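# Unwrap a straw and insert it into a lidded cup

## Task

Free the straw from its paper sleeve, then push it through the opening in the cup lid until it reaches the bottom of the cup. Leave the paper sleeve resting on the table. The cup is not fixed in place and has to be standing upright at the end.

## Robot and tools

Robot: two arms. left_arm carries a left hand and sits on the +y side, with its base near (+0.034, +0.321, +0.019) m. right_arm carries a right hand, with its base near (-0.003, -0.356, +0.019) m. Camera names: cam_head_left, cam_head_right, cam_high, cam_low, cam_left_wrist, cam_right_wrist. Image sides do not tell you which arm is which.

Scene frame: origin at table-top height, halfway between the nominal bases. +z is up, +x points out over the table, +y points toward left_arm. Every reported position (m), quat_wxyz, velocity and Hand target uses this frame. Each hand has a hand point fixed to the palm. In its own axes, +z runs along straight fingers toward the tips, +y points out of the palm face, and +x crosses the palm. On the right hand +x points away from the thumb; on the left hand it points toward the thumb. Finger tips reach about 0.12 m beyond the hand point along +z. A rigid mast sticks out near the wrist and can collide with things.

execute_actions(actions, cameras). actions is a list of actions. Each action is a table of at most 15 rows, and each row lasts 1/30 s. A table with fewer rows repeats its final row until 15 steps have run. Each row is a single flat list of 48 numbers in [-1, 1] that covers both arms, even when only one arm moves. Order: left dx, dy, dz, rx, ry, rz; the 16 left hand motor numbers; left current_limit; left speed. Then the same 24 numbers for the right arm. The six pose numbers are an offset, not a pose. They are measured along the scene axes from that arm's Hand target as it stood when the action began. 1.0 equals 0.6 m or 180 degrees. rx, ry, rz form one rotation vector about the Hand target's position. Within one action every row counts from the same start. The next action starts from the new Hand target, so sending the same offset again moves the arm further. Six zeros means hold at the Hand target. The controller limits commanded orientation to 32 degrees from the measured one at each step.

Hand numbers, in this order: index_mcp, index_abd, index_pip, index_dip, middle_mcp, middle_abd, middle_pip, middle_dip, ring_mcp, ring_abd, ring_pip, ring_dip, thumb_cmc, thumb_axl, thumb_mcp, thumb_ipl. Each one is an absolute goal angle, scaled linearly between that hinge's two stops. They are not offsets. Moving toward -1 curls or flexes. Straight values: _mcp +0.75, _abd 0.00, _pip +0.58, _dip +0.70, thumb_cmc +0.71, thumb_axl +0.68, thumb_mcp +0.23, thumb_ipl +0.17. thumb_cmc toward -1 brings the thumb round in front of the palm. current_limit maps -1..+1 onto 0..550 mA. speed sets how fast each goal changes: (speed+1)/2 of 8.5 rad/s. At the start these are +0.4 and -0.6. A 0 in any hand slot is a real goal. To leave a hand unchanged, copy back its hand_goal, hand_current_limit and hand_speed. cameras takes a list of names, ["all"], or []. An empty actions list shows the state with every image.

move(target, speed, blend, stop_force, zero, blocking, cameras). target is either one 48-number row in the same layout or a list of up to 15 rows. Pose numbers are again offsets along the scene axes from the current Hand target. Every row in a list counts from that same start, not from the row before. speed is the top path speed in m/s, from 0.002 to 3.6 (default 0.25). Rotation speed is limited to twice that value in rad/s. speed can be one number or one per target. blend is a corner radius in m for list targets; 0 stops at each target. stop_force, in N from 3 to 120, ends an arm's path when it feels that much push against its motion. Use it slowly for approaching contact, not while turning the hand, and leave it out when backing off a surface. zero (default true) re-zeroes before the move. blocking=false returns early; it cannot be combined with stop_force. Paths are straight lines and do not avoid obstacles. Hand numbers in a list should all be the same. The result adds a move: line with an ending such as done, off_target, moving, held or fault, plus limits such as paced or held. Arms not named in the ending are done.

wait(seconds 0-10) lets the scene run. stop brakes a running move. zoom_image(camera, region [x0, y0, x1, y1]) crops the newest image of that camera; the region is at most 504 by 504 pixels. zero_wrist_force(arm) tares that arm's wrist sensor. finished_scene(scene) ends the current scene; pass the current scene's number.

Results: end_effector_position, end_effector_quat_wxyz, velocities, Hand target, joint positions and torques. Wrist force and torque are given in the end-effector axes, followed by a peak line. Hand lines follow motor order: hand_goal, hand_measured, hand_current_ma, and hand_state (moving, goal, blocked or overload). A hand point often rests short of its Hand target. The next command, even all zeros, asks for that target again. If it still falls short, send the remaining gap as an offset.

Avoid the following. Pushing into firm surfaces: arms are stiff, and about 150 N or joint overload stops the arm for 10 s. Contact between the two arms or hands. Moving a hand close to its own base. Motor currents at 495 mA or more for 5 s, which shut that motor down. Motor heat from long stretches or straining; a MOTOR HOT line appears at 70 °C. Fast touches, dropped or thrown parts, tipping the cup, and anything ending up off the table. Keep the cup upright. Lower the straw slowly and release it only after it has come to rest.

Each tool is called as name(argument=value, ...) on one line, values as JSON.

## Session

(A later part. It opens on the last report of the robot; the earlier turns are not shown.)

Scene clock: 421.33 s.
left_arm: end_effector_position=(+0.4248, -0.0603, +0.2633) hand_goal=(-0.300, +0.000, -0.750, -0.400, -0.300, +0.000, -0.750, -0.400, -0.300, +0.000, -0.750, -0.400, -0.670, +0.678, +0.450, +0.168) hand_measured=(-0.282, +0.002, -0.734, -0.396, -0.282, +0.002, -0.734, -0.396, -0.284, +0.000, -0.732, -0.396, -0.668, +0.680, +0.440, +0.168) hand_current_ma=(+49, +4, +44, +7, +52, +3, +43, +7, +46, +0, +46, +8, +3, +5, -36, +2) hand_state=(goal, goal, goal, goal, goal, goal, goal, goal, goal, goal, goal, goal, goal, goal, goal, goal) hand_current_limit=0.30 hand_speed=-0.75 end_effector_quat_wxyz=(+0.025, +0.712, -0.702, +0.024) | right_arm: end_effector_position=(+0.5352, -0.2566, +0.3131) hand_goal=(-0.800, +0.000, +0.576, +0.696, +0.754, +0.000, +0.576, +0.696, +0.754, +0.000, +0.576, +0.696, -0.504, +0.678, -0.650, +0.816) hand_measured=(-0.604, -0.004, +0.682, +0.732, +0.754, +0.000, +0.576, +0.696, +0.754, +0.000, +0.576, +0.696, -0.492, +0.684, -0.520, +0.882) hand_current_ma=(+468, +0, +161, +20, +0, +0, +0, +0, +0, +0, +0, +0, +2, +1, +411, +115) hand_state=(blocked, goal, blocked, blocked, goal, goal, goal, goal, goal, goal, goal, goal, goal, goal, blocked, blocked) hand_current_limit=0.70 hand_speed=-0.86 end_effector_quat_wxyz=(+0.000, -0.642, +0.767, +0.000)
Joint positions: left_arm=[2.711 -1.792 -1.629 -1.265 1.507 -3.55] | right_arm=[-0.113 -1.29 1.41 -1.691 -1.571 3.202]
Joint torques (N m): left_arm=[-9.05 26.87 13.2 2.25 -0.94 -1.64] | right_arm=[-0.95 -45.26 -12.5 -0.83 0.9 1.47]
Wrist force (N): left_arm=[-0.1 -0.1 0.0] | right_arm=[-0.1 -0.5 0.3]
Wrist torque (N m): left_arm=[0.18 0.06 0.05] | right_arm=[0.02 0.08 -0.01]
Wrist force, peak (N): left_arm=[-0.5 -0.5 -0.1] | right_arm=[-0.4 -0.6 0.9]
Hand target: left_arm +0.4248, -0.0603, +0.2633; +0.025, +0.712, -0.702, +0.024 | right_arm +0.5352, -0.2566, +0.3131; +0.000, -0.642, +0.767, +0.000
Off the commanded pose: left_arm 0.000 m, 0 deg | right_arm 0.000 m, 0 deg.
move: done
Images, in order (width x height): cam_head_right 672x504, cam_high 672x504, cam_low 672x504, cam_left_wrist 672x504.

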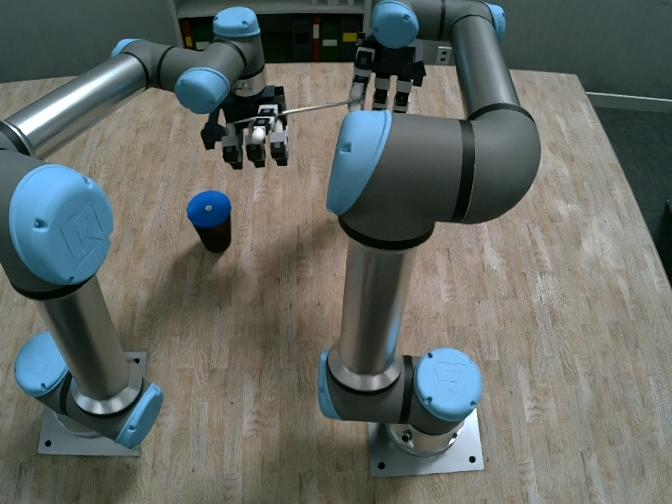

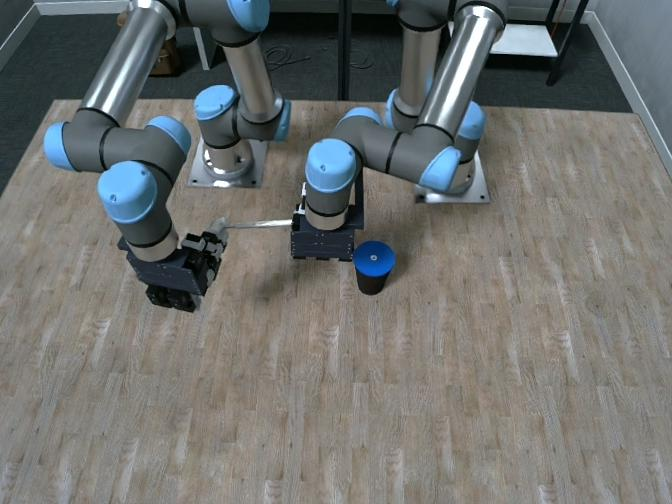

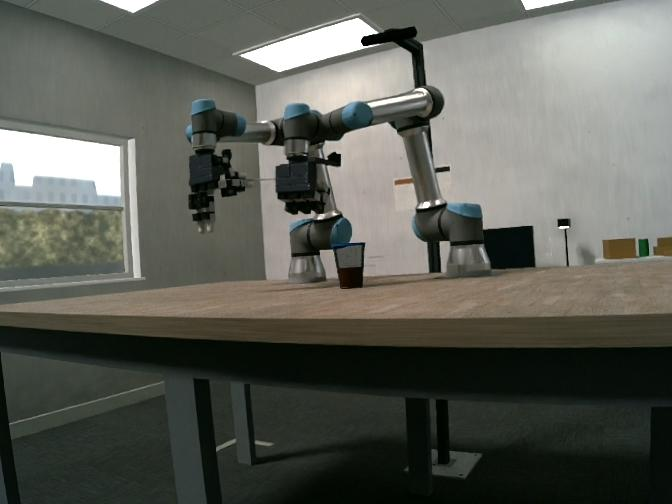

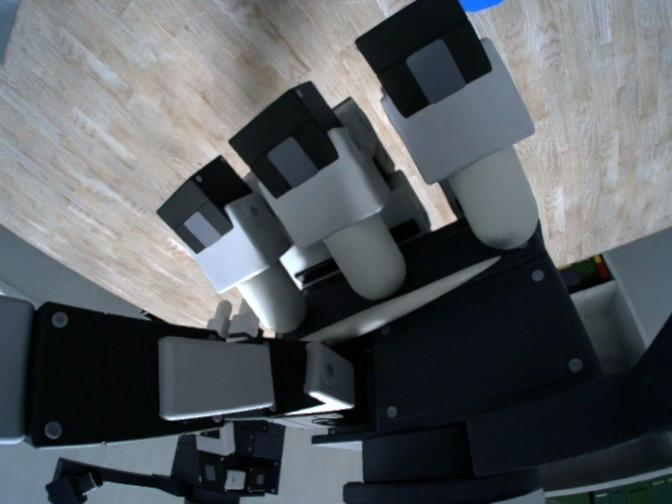

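move(target=[0,0,0,0,0,0,-0.507,0,-0.3,0.044,-0.507,0,-0.3,0.044,-0.507,0,-0.3,0.044,-0.67,0.678,0.75,0.168,0.3,-0.75,0,0,0,0,0,0,-0.8,0,0.5766,0.6957,0.754,0,0.5766,0.6957,0.754,0,0.576,0.696,-0.505,0.678,-0.65,0.816,0.7,-0.86], speed=0.02, cameras=["cam_left_wrist"])

move(target=[0,0,0,0,0,0,-0.56,0,-0.8,-0.3,-0.56,0,-0.8,-0.3,-0.56,0,-0.8,-0.3,-0.67,0.678,0.75,0.168,0.4,-0.85,0,0,0,0,0,0,-0.8,0,0.5766,0.6957,0.754,0,0.5766,0.6957,0.754,0,0.576,0.696,-0.505,0.678,-0.65,0.816,0.7,-0.86], speed=0.02, cameras=["cam_left_wrist","cam_high","cam_head_right","cam_low"])

zoom_image(camera="cam_left_wrist", region=[200, 100, 560, 400])

zoom_image(camera="cam_head_right", region=[170, 60, 430, 160])

Scene clock: 431.40 s.
left_arm: end_effector_position=(+0.4248, -0.0603, +0.2633) hand_goal=(-0.506, +0.000, -0.300, +0.044, -0.506, +0.000, -0.300, +0.044, -0.506, +0.000, -0.300, +0.044, -0.670, +0.678, +0.750, +0.168) hand_measured=(-0.398, -0.002, -0.566, -0.282, -0.486, -0.002, -0.302, +0.040, -0.488, +0.000, -0.302, +0.040, -0.668, +0.702, +0.744, +0.168) hand_current_ma=(+358, -4, -357, -357, +59, -5, -2, -6, +52, +0, -2, -6, +5, +88, -15, +1) hand_state=(blocked, goal, blocked, blocked, blocked, goal, goal, goal, goal, goal, goal, goal, goal, blocked, goal, goal) hand_current_limit=0.30 hand_speed=-0.75 end_effector_quat_wxyz=(+0.025, +0.712, -0.702, +0.024) | right_arm: end_effector_position=(+0.5352, -0.2566, +0.3131) hand_goal=(-0.800, +0.000, +0.576, +0.696, +0.754, +0.000, +0.576, +0.696, +0.754, +0.000, +0.576, +0.696, -0.504, +0.678, -0.650, +0.816) hand_measured=(-0.570, -0.008, +0.682, +0.732, +0.754, +0.000, +0.576, +0.696, +0.754, +0.000, +0.576, +0.696, -0.484, +0.686, -0.564, +0.882) hand_current_ma=(+468, -1, +165, +20, +0, +0, +0, +0, +0, +0, +0, +0, +6, +2, +177, +115) hand_state=(blocked, goal, blocked, blocked, goal, goal, goal, goal, goal, goal, goal, goal, blocked, goal, blocked, blocked) hand_current_limit=0.70 hand_speed=-0.86 end_effector_quat_wxyz=(+0.000, -0.642, +0.767, +0.000)
Joint positions: left_arm=[2.711 -1.792 -1.629 -1.265 1.507 -3.55] | right_arm=[-0.113 -1.29 1.41 -1.691 -1.571 3.202]
Joint torques (N m): left_arm=[-8.86 28.91 14.59 -0.1 -0.74 -0.77] | right_arm=[-7.3 -45.62 -17.28 -0.74 1.02 1.41]
Wrist force (N): left_arm=[-0.2 -0.1 -0.1] | right_arm=[-0.4 -0.5 0.7]
Wrist torque (N m): left_arm=[0.21 0.10 0.03] | right_arm=[0.01 0.13 -0.02]
Wrist force, peak (N): left_arm=[1.0 -0.4 -4.1] | right_arm=[-1.1 0.0 4.7]
Hand target: left_arm +0.4248, -0.0603, +0.2633; +0.025, +0.712, -0.702, +0.024 | right_arm +0.5352, -0.2566, +0.3131; +0.000, -0.642, +0.767, +0.000
Off the commanded pose: left_arm 0.000 m, 0 deg | right_arm 0.000 m, 0 deg.
move: done
Images, in order (width x height): cam_left_wrist 672x504.

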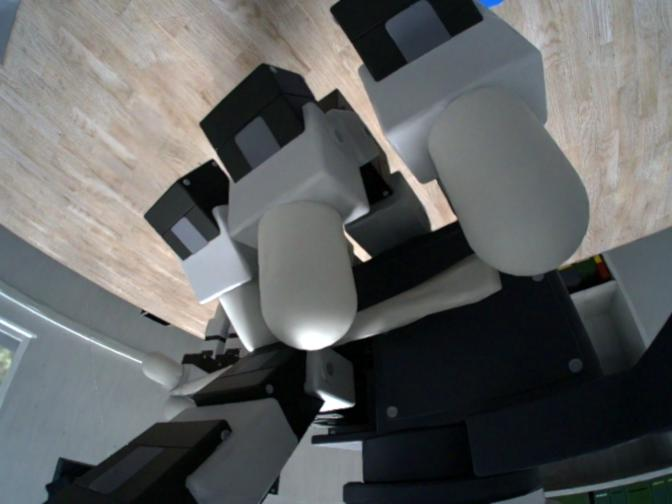

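Scene clock: 432.33 s.
left_arm: end_effector_position=(+0.4248, -0.0603, +0.2633) hand_goal=(-0.560, +0.000, -0.800, -0.300, -0.560, +0.000, -0.800, -0.300, -0.560, +0.000, -0.800, -0.300, -0.670, +0.678, +0.750, +0.168) hand_measured=(-0.428, -0.002, -0.620, -0.302, -0.536, -0.002, -0.486, -0.168, -0.532, +0.000, -0.560, -0.230, -0.668, +0.682, +0.744, +0.168) hand_current_ma=(+385, -2, +385, -2, +70, -3, +385, +385, +93, +0, +385, +250, +4, +7, -15, +1) hand_state=(blocked, goal, blocked, goal, blocked, goal, blocked, blocked, blocked, goal, blocked, blocked, goal, goal, goal, goal) hand_current_limit=0.40 hand_speed=-0.85 end_effector_quat_wxyz=(+0.025, +0.712, -0.702, +0.024) | right_arm: end_effector_position=(+0.5352, -0.2566, +0.3131) hand_goal=(-0.800, +0.000, +0.576, +0.696, +0.754, +0.000, +0.576, +0.696, +0.754, +0.000, +0.576, +0.696, -0.504, +0.678, -0.650, +0.816) hand_measured=(-0.570, -0.012, +0.682, +0.732, +0.754, +0.000, +0.576, +0.696, +0.754, +0.000, +0.576, +0.696, -0.486, +0.686, -0.564, +0.882) hand_current_ma=(+468, -1, +165, +20, +0, +0, +0, +0, +0, +0, +0, +0, +5, +1, +177, +115) hand_state=(blocked, goal, blocked, blocked, goal, goal, goal, goal, goal, goal, goal, goal, goal, goal, blocked, blocked) hand_current_limit=0.70 hand_speed=-0.86 end_effector_quat_wxyz=(+0.000, -0.642, +0.767, +0.000)
Joint positions: left_arm=[2.711 -1.792 -1.629 -1.265 1.507 -3.55] | right_arm=[-0.113 -1.29 1.41 -1.691 -1.571 3.202]
Joint torques (N m): left_arm=[-8.73 28.33 13.76 0.17 -0.56 -0.47] | right_arm=[-9.19 -45.22 -20.7 -0.7 0.88 1.38]
Wrist force (N): left_arm=[-0.4 -1.3 1.4] | right_arm=[0.2 0.7 -0.9]
Wrist torque (N m): left_arm=[-0.03 -0.19 -0.19] | right_arm=[0.02 0.08 -0.04]
Wrist force, peak (N): left_arm=[-0.5 -1.8 1.8] | right_arm=[0.4 1.3 -1.5]
Hand target: left_arm +0.4248, -0.0603, +0.2633; +0.025, +0.712, -0.702, +0.024 | right_arm +0.5352, -0.2566, +0.3131; +0.000, -0.642, +0.767, +0.000
Off the commanded pose: left_arm 0.000 m, 0 deg | right_arm 0.000 m, 0 deg.
move: done
Images, in order (width x height): cam_head_right 672x504, cam_high 672x504, cam_low 672x504, cam_left_wrist 672x504.

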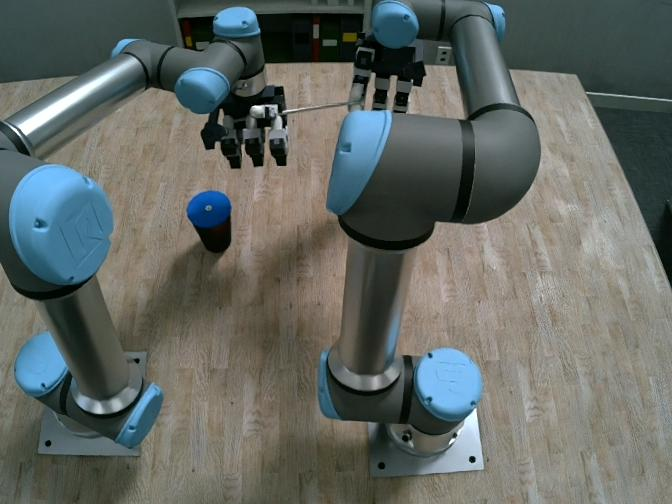

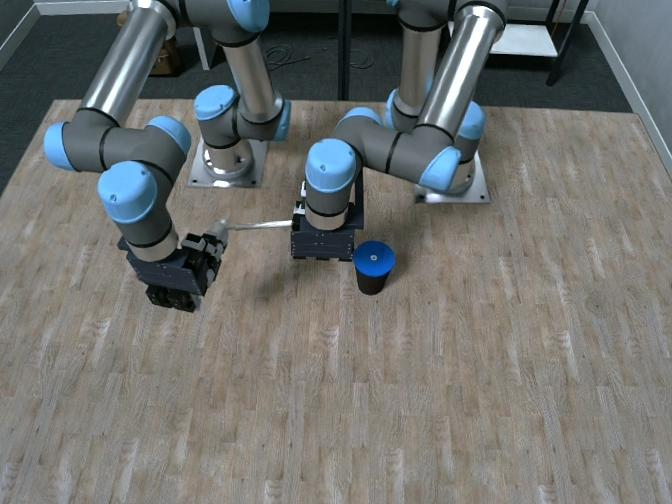

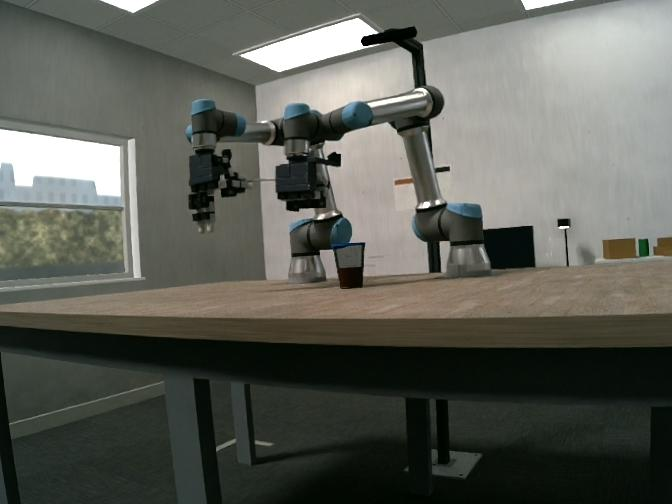

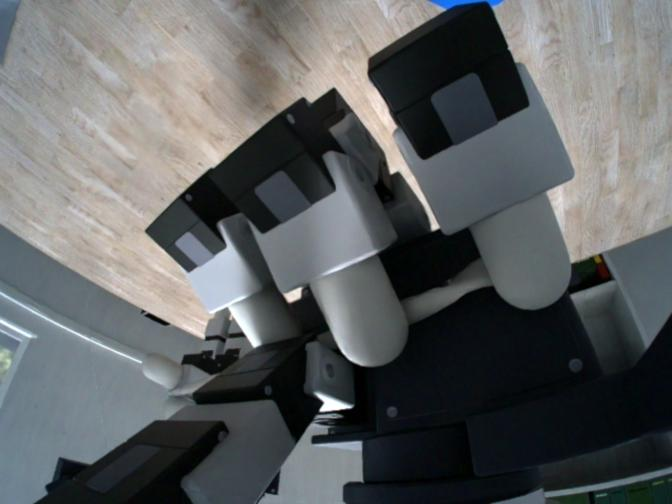

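Scaled by 1.400 from the camera's 672x504 image, which has a finer 960x720 frame.

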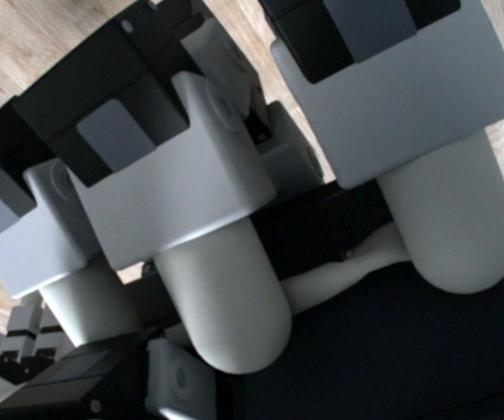

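Scaled by 1.938 from the camera's 672x504 image, which has a finer 960x720 frame.

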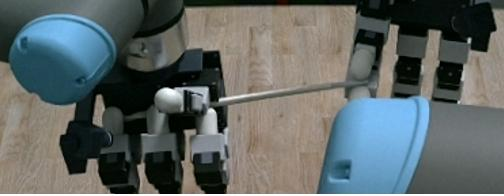

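move(target=[0,0,0,0,0,0,-0.66,0,-1.0,-0.6,-0.66,0,-1.0,-0.6,-0.66,0,-1.0,-0.6,-0.67,0.678,0.75,0.168,0.7,-0.85,0,0,0,0,0,0,-0.8,0,0.5766,0.6957,0.754,0,0.5766,0.6957,0.754,0,0.576,0.696,-0.505,0.678,-0.65,0.816,0.7,-0.86], speed=0.02, cameras=["cam_left_wrist"])

zoom_image(camera="cam_left_wrist", region=[200, 100, 560, 400])

move(target=[0,0,0,0,0,0,-0.66,0,-1.0,-0.6,-0.66,0,-1.0,-0.6,-0.66,0,-1.0,-0.6,-0.67,0.678,0.75,0.168,0.7,-0.85,0.003,-0.05,0,0,0,0,-0.8,0,0.5766,0.6957,0.754,0,0.5766,0.6957,0.754,0,0.576,0.696,-0.505,0.678,-0.65,0.816,0.7,-0.86], speed=0.03, cameras=["cam_left_wrist","cam_high","cam_head_right","cam_right_wrist"])

zoom_image(camera="cam_high", region=[180, 180, 380, 270])

zoom_image(camera="cam_right_wrist", region=[470, 50, 670, 370])

Scene clock: 440.80 s.
left_arm: end_effector_position=(+0.4248, -0.0603, +0.2633) hand_goal=(-0.660, +0.000, -1.000, -0.600, -0.660, +0.000, -1.000, -0.600, -0.660, +0.000, -1.000, -0.600, -0.670, +0.678, +0.750, +0.168) hand_measured=(-0.428, -0.002, -0.620, -0.330, -0.542, -0.002, -0.486, -0.186, -0.532, +0.000, -0.560, -0.248, -0.668, +0.682, +0.744, +0.168) hand_current_ma=(+468, -2, +468, +467, +468, -3, +468, +467, +467, +0, +468, +467, +4, +7, -15, +1) hand_state=(blocked, goal, blocked, blocked, blocked, goal, blocked, blocked, blocked, goal, blocked, blocked, goal, goal, goal, goal) hand_current_limit=0.70 hand_speed=-0.85 end_effector_quat_wxyz=(+0.025, +0.712, -0.702, +0.024) | right_arm: end_effector_position=(+0.5352, -0.2566, +0.3131) hand_goal=(-0.800, +0.000, +0.576, +0.696, +0.754, +0.000, +0.576, +0.696, +0.754, +0.000, +0.576, +0.696, -0.504, +0.678, -0.650, +0.816) hand_measured=(-0.570, -0.012, +0.682, +0.732, +0.754, +0.000, +0.576, +0.696, +0.754, +0.000, +0.576, +0.696, -0.486, +0.684, -0.564, +0.882) hand_current_ma=(+468, -2, +165, +20, +0, +0, +0, +0, +0, +0, +0, +0, +5, +1, +177, +115) hand_state=(blocked, goal, blocked, blocked, goal, goal, goal, goal, goal, goal, goal, goal, goal, goal, blocked, blocked) hand_current_limit=0.70 hand_speed=-0.86 end_effector_quat_wxyz=(+0.000, -0.642, +0.767, +0.000)
Joint positions: left_arm=[2.711 -1.792 -1.629 -1.265 1.507 -3.55] | right_arm=[-0.113 -1.29 1.41 -1.691 -1.571 3.202]
Joint torques (N m): left_arm=[-4.98 28.46 14.15 -0.17 -0.87 0.23] | right_arm=[-12.3 -40.81 -32.77 -0.91 0.88 1.45]
Wrist force (N): left_arm=[-0.4 -2.1 1.2] | right_arm=[0.5 1.7 -0.5]
Wrist torque (N m): left_arm=[-0.07 -0.13 -0.33] | right_arm=[0.10 0.06 -0.04]
Wrist force, peak (N): left_arm=[-0.5 -2.4 1.1] | right_arm=[0.6 2.0 -0.6]
Hand target: left_arm +0.4248, -0.0603, +0.2633; +0.025, +0.712, -0.702, +0.024 | right_arm +0.5352, -0.2566, +0.3131; +0.000, -0.642, +0.767, +0.000
Off the commanded pose: left_arm 0.000 m, 0 deg | right_arm 0.000 m, 0 deg.
move: done
Images, in order (width x height): cam_left_wrist 672x504.

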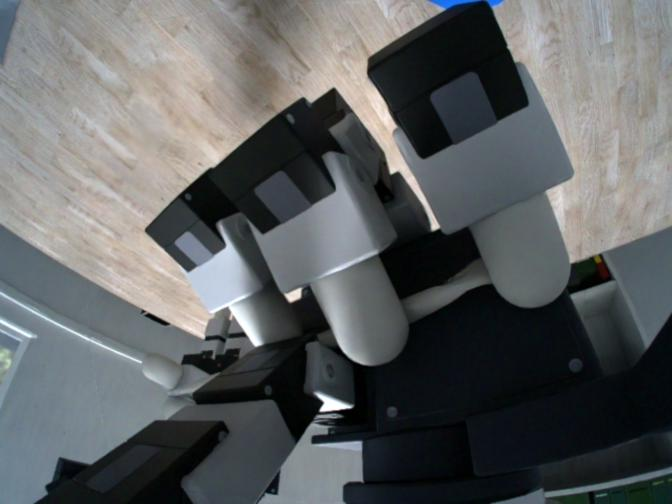

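Scaled by 1.400 from the camera's 672x504 image, which has a finer 960x720 frame.

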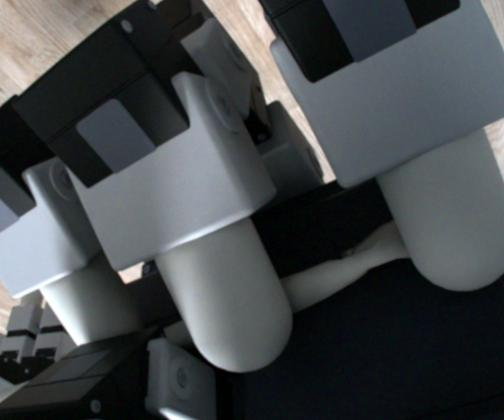

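Scene clock: 442.20 s.
left_arm: end_effector_position=(+0.4248, -0.0603, +0.2633) hand_goal=(-0.660, +0.000, -1.000, -0.600, -0.660, +0.000, -1.000, -0.600, -0.660, +0.000, -1.000, -0.600, -0.670, +0.678, +0.750, +0.168) hand_measured=(-0.428, -0.004, -0.620, -0.408, -0.550, -0.002, -0.498, -0.246, -0.532, +0.000, -0.560, -0.248, -0.670, +0.680, +0.744, +0.168) hand_current_ma=(+467, -6, +467, +468, +464, -2, +468, +468, +467, +0, +467, +467, +1, +7, -15, +1) hand_state=(blocked, goal, blocked, blocked, blocked, goal, blocked, blocked, blocked, goal, blocked, blocked, goal, goal, goal, goal) hand_current_limit=0.70 hand_speed=-0.85 end_effector_quat_wxyz=(+0.025, +0.712, -0.702, +0.024) | right_arm: end_effector_position=(+0.5370, -0.2863, +0.3131) hand_goal=(-0.800, +0.000, +0.576, +0.696, +0.754, +0.000, +0.576, +0.696, +0.754, +0.000, +0.576, +0.696, -0.504, +0.678, -0.650, +0.816) hand_measured=(-0.580, -0.004, +0.674, +0.724, +0.754, +0.000, +0.576, +0.696, +0.754, +0.000, +0.576, +0.696, -0.480, +0.692, -0.576, +0.880) hand_current_ma=(+467, +0, +141, +12, +0, +0, +0, +0, +0, +0, +0, +0, +9, +5, +137, +106) hand_state=(blocked, goal, blocked, blocked, goal, goal, goal, goal, goal, goal, goal, goal, blocked, goal, blocked, blocked) hand_current_limit=0.70 hand_speed=-0.86 end_effector_quat_wxyz=(+0.000, -0.642, +0.767, +0.000)
Joint positions: left_arm=[2.711 -1.792 -1.629 -1.265 1.507 -3.55] | right_arm=[-0.161 -1.291 1.411 -1.691 -1.571 3.154]
Joint torques (N m): left_arm=[-4.83 31.74 14.97 0.05 -0.43 0.79] | right_arm=[-12.28 -39.94 -19.17 -3.78 -0.95 -1.49]
Wrist force (N): left_arm=[-0.3 -0.1 0.1] | right_arm=[-0.1 -0.6 0.3]
Wrist torque (N m): left_arm=[0.18 0.09 0.04] | right_arm=[-0.03 0.06 0.00]
Wrist force, peak (N): left_arm=[5.2 -3.5 1.4] | right_arm=[-5.2 4.7 -0.2]
Hand target: left_arm +0.4248, -0.0603, +0.2633; +0.025, +0.712, -0.702, +0.024 | right_arm +0.5370, -0.2866, +0.3131; +0.000, -0.642, +0.767, +0.000
Off the commanded pose: left_arm 0.000 m, 0 deg | right_arm 0.000 m, 0 deg.
move: done
Images, in order (width x height): cam_head_right 672x504, cam_high 672x504, cam_left_wrist 672x504, cam_right_wrist 672x504.

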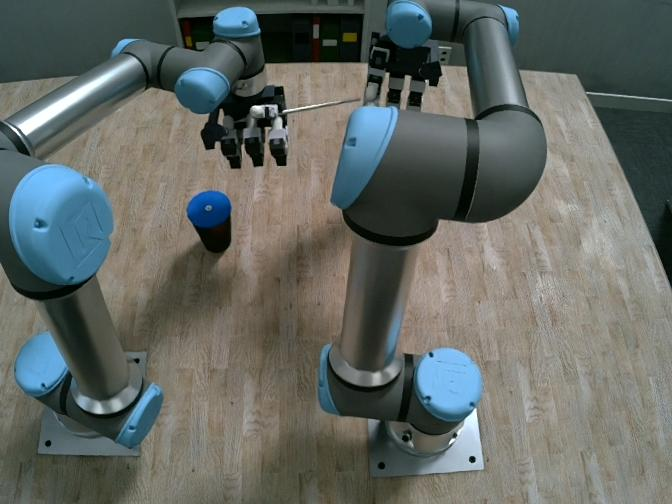

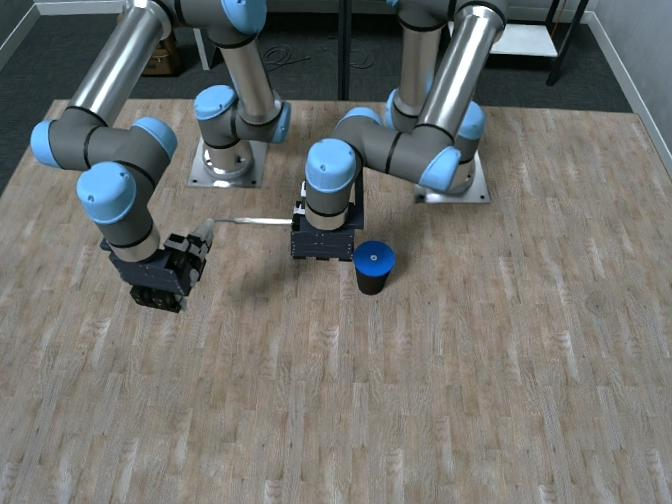

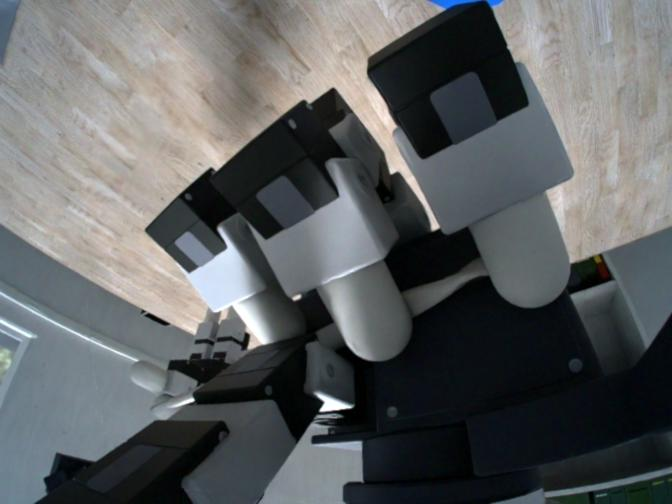

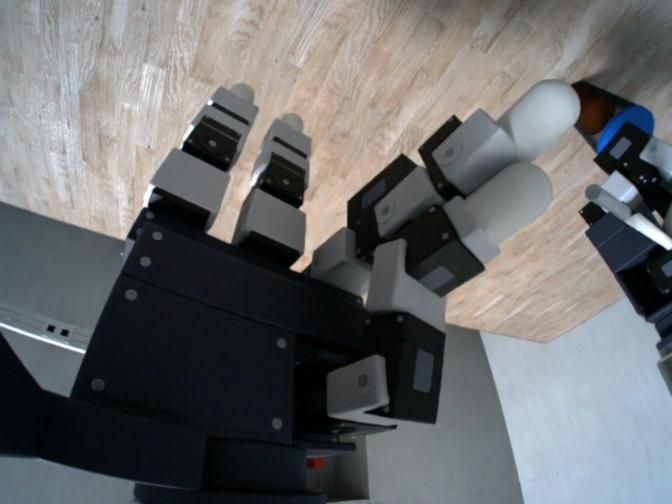

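Scaled by 2.520 from the camera's 672x504 image, which has a finer 960x720 frame.

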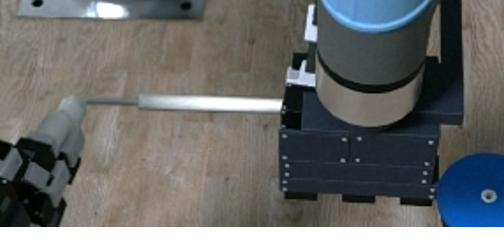

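Scaled by 1.575 from the camera's 672x504 image, which has a finer 960x720 frame.

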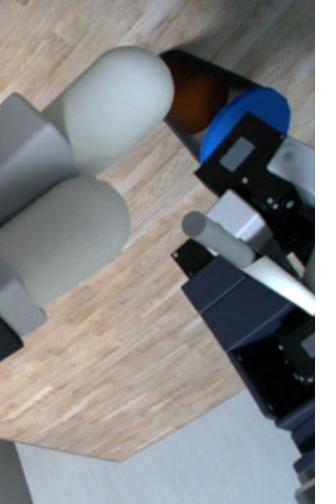

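move(target=[[0,0,0,0,0,0,-0.66,0,-1.0,-0.6,-0.66,0,-1.0,-0.6,-0.66,0,-1.0,-0.6,-0.67,0.678,0.75,0.168,0.5,-0.85,0,0,0,0,0,0,-0.44,0,0.5766,0.6957,0.754,0,0.5766,0.6957,0.754,0,0.576,0.696,-0.505,0.678,-0.25,0.708,0.6,-0.75],[0,0,0,0,0,0,-0.66,0,-1.0,-0.6,-0.66,0,-1.0,-0.6,-0.66,0,-1.0,-0.6,-0.67,0.678,0.75,0.168,0.5,-0.85,0.1,-0.02,0,0,0,0.055,-0.44,0,0.5766,0.6957,0.754,0,0.5766,0.6957,0.754,0,0.576,0.696,-0.505,0.678,-0.25,0.708,0.6,-0.75]], speed=0.1, cameras=["cam_high","cam_head_right","cam_right_wrist","cam_low"])

zoom_image(camera="cam_high", region=[180, 180, 330, 280])

zoom_image(camera="cam_low", region=[190, 120, 330, 220])

zoom_image(camera="cam_head_right", region=[210, 60, 430, 160])

Scene clock: 455.83 s.
left_arm: end_effector_position=(+0.4248, -0.0603, +0.2633) hand_goal=(-0.660, +0.000, -1.000, -0.600, -0.660, +0.000, -1.000, -0.600, -0.660, +0.000, -1.000, -0.600, -0.670, +0.678, +0.750, +0.168) hand_measured=(-0.428, -0.004, -0.620, -0.408, -0.550, -0.002, -0.498, -0.246, -0.532, +0.000, -0.560, -0.248, -0.670, +0.680, +0.744, +0.168) hand_current_ma=(+413, -6, +413, +413, +412, -2, +412, +413, +412, +0, +412, +413, +1, +7, -15, +1) hand_state=(blocked, goal, blocked, blocked, blocked, goal, blocked, blocked, blocked, goal, blocked, blocked, goal, goal, goal, goal) hand_current_limit=0.50 hand_speed=-0.85 end_effector_quat_wxyz=(+0.025, +0.712, -0.702, +0.024) | right_arm: end_effector_position=(+0.5969, -0.2986, +0.3131) hand_goal=(-0.440, +0.000, +0.576, +0.696, +0.754, +0.000, +0.576, +0.696, +0.754, +0.000, +0.576, +0.696, -0.504, +0.678, -0.250, +0.708) hand_measured=(-0.434, -0.004, +0.584, +0.700, +0.754, +0.000, +0.576, +0.696, +0.754, +0.000, +0.576, +0.696, -0.502, +0.680, -0.258, +0.710) hand_current_ma=(+1, +0, +1, +0, +0, +0, +0, +0, +0, +0, +0, +0, +0, +0, -2, +0) hand_state=(goal, goal, goal, goal, goal, goal, goal, goal, goal, goal, goal, goal, goal, goal, goal, goal) hand_current_limit=0.60 hand_speed=-0.75 end_effector_quat_wxyz=(+0.000, +0.706, -0.708, +0.000)
Joint positions: left_arm=[2.711 -1.792 -1.629 -1.265 1.507 -3.55] | right_arm=[-0.142 -1.129 1.187 -1.629 -1.571 3]
Joint torques (N m): left_arm=[-3.17 32.35 14.43 0.28 -0.78 0.77] | right_arm=[13.39 -25.29 -32.33 -0.14 -1.25 -1.47]
Wrist force (N): left_arm=[-0.2 0.0 0.2] | right_arm=[0.2 -1.0 0.7]
Wrist torque (N m): left_arm=[0.17 0.08 0.04] | right_arm=[-0.11 0.00 0.03]
Wrist force, peak (N): left_arm=[-0.3 -0.1 0.4] | right_arm=[0.2 -1.3 0.9]
Hand target: left_arm +0.4248, -0.0603, +0.2633; +0.025, +0.712, -0.702, +0.024 | right_arm +0.5970, -0.2986, +0.3131; +0.000, +0.706, -0.708, +0.000
Off the commanded pose: left_arm 0.000 m, 0 deg | right_arm 0.000 m, 0 deg.
move: done
Images, in order (width x height): cam_head_right 672x504, cam_high 672x504, cam_low 672x504, cam_right_wrist 672x504.

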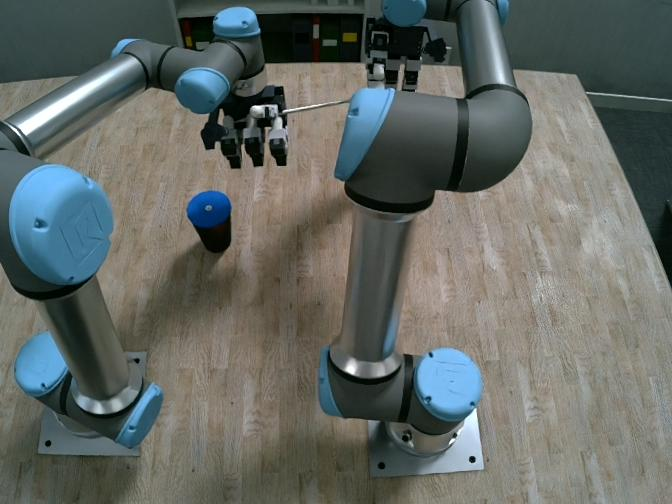

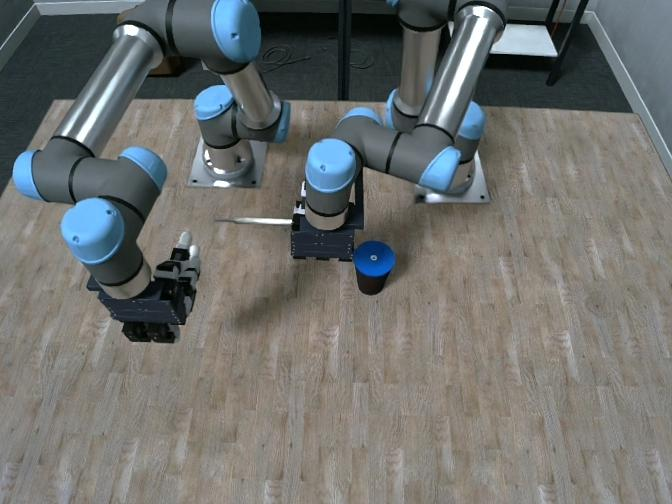

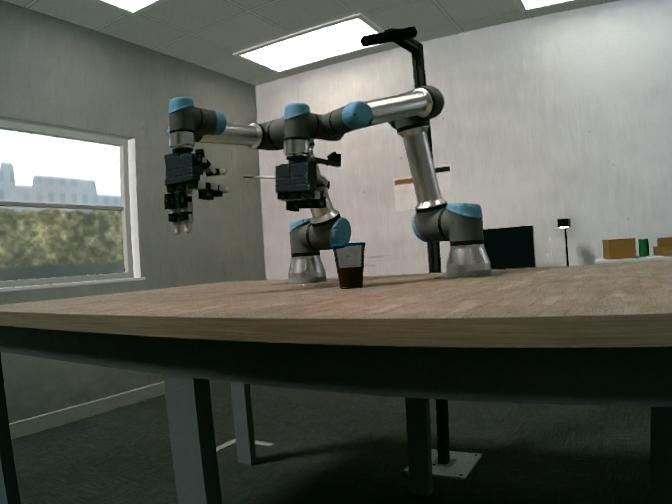

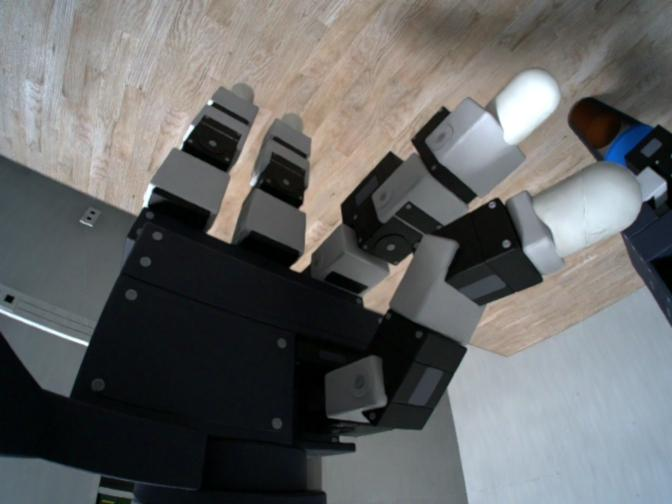

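Scaled by 3.360 from the camera's 672x504 image, which has a finer 960x720 frame.

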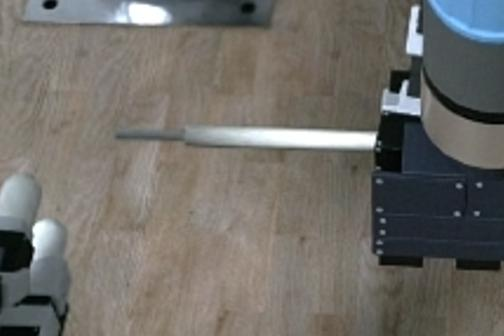

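Scaled by 3.600 from the camera's 672x504 image, which has a finer 960x720 frame.

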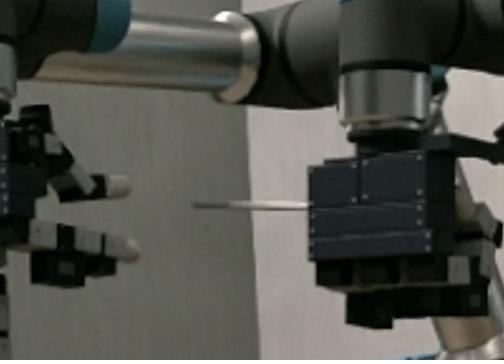

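Scaled by 2.291 from the camera's 672x504 image, which has a finer 960x720 frame.

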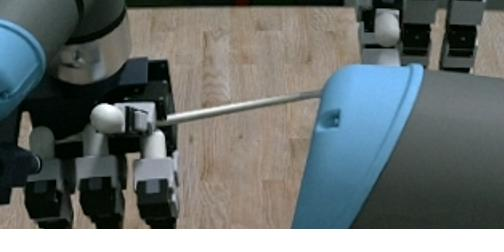

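move(target=[[0,0,0,0,0,0,-0.66,0,-1.0,-0.6,-0.66,0,-1.0,-0.6,-0.66,0,-1.0,-0.6,-0.67,0.678,0.75,0.168,0.6,-0.85,0,0.105,0.018,0,0,0,-0.44,0,0.5766,0.6957,0.754,0,0.5766,0.6957,0.754,0,0.576,0.696,-0.505,0.678,-0.25,0.708,0.6,-0.75],[0,0,0,0,0,0,-0.66,0,-1.0,-0.6,-0.66,0,-1.0,-0.6,-0.66,0,-1.0,-0.6,-0.67,0.678,0.75,0.168,0.6,-0.85,-0.123,0.105,0.018,0,0,0,-0.44,0,0.5766,0.6957,0.754,0,0.5766,0.6957,0.754,0,0.576,0.696,-0.505,0.678,-0.25,0.708,0.6,-0.75]], speed=0.08, cameras=["cam_high","cam_head_right","cam_right_wrist","cam_low"])

zoom_image(camera="cam_high", region=[180, 180, 330, 280])

zoom_image(camera="cam_low", region=[190, 120, 330, 220])

zoom_image(camera="cam_right_wrist", region=[450, 50, 670, 370])

Scene clock: 472.73 s.
left_arm: end_effector_position=(+0.4248, -0.0603, +0.2633) hand_goal=(-0.660, +0.000, -1.000, -0.600, -0.660, +0.000, -1.000, -0.600, -0.660, +0.000, -1.000, -0.600, -0.670, +0.678, +0.750, +0.168) hand_measured=(-0.428, -0.004, -0.620, -0.408, -0.550, -0.002, -0.498, -0.246, -0.532, +0.000, -0.560, -0.248, -0.670, +0.680, +0.744, +0.168) hand_current_ma=(+440, -6, +440, +440, +440, -2, +440, +440, +440, +0, +440, +440, +1, +7, -15, +1) hand_state=(blocked, goal, blocked, blocked, blocked, goal, blocked, blocked, blocked, goal, blocked, blocked, goal, goal, goal, goal) hand_current_limit=0.60 hand_speed=-0.85 end_effector_quat_wxyz=(+0.025, +0.712, -0.702, +0.024) | right_arm: end_effector_position=(+0.5234, -0.2356, +0.3239) hand_goal=(-0.440, +0.000, +0.576, +0.696, +0.754, +0.000, +0.576, +0.696, +0.754, +0.000, +0.576, +0.696, -0.504, +0.678, -0.250, +0.708) hand_measured=(-0.434, -0.004, +0.584, +0.700, +0.754, +0.000, +0.576, +0.696, +0.754, +0.000, +0.576, +0.696, -0.502, +0.680, -0.258, +0.710) hand_current_ma=(+1, +0, +1, +0, +0, +0, +0, +0, +0, +0, +0, +0, +0, +0, -2, +0) hand_state=(goal, goal, goal, goal, goal, goal, goal, goal, goal, goal, goal, goal, goal, goal, goal, goal) hand_current_limit=0.60 hand_speed=-0.75 end_effector_quat_wxyz=(+0.000, +0.706, -0.708, +0.000)
Joint positions: left_arm=[2.711 -1.792 -1.629 -1.265 1.507 -3.55] | right_arm=[-0.056 -1.297 1.392 -1.666 -1.571 3.086]
Joint torques (N m): left_arm=[-2.21 33.86 14.65 0.11 -0.67 0.74] | right_arm=[-13.04 -44.85 -12.23 -4.07 1.79 -1.39]
Wrist force (N): left_arm=[-0.2 0.0 0.2] | right_arm=[-0.2 -0.4 0.4]
Wrist torque (N m): left_arm=[0.17 0.07 0.04] | right_arm=[0.03 0.06 0.01]
Wrist force, peak (N): left_arm=[-0.2 -0.3 0.4] | right_arm=[0.7 -1.1 0.9]
Hand target: left_arm +0.4248, -0.0603, +0.2633; +0.025, +0.712, -0.702, +0.024 | right_arm +0.5232, -0.2356, +0.3239; +0.000, +0.706, -0.708, +0.000
Off the commanded pose: left_arm 0.000 m, 0 deg | right_arm 0.000 m, 0 deg.
move: done
Images, in order (width x height): cam_head_right 672x504, cam_high 672x504, cam_low 672x504, cam_right_wrist 672x504.

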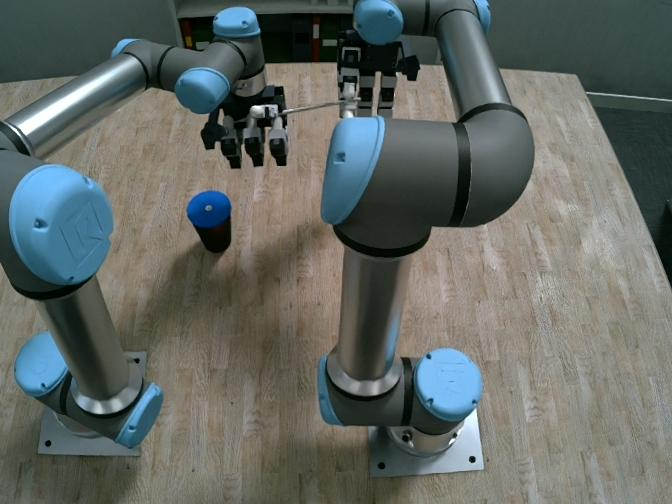

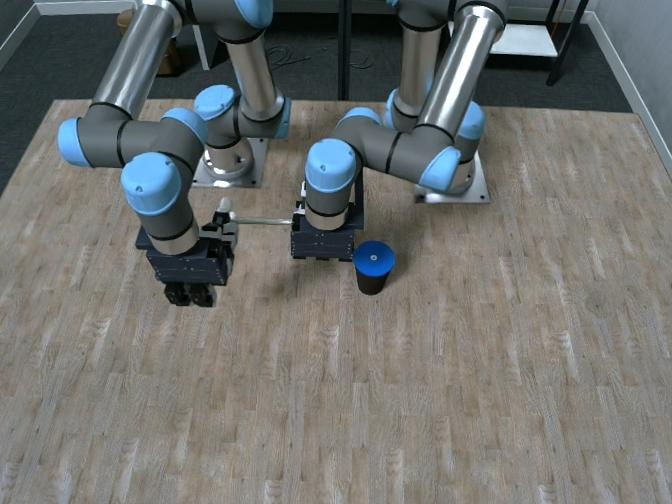

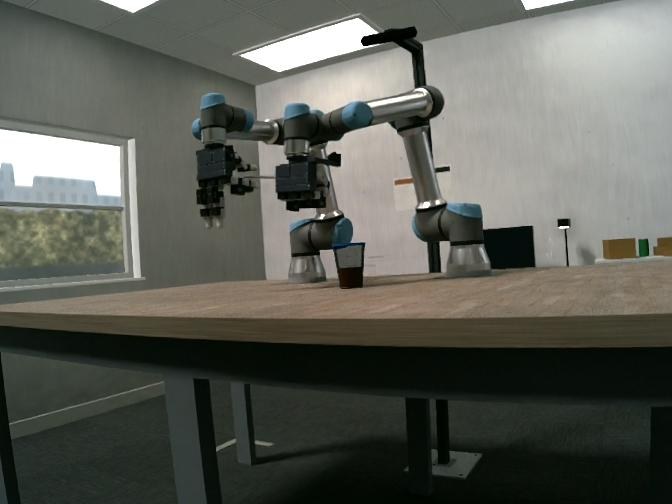

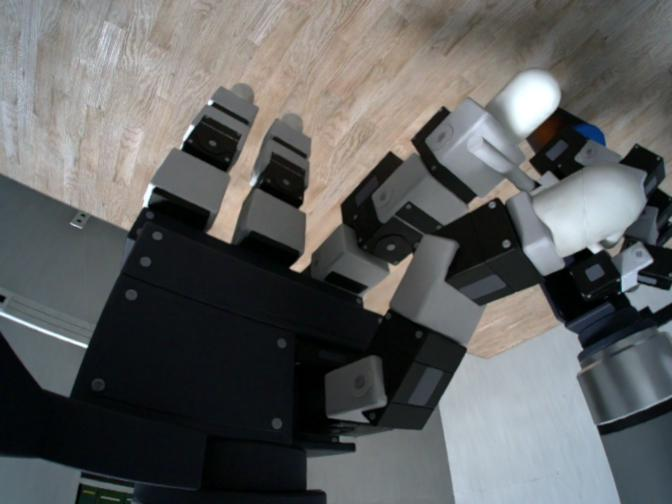

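Scaled by 3.360 from the camera's 672x504 image, which has a finer 960x720 frame.

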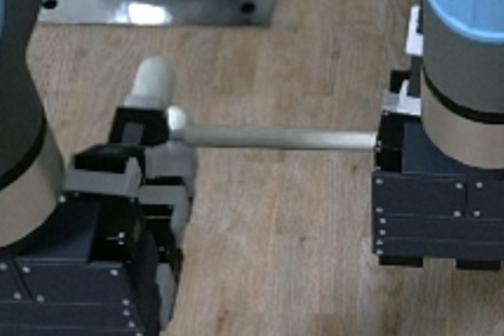

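Scaled by 3.600 from the camera's 672x504 image, which has a finer 960x720 frame.

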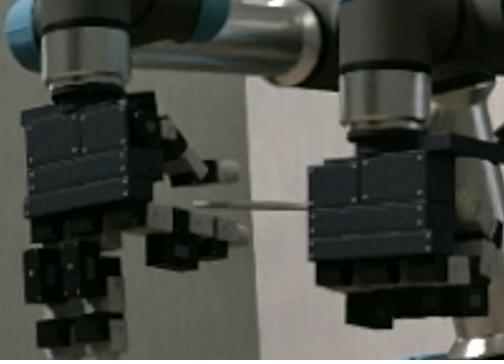

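Scaled by 1.575 from the camera's 672x504 image, which has a finer 960x720 frame.

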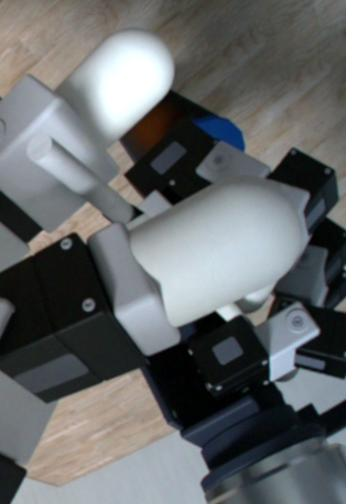

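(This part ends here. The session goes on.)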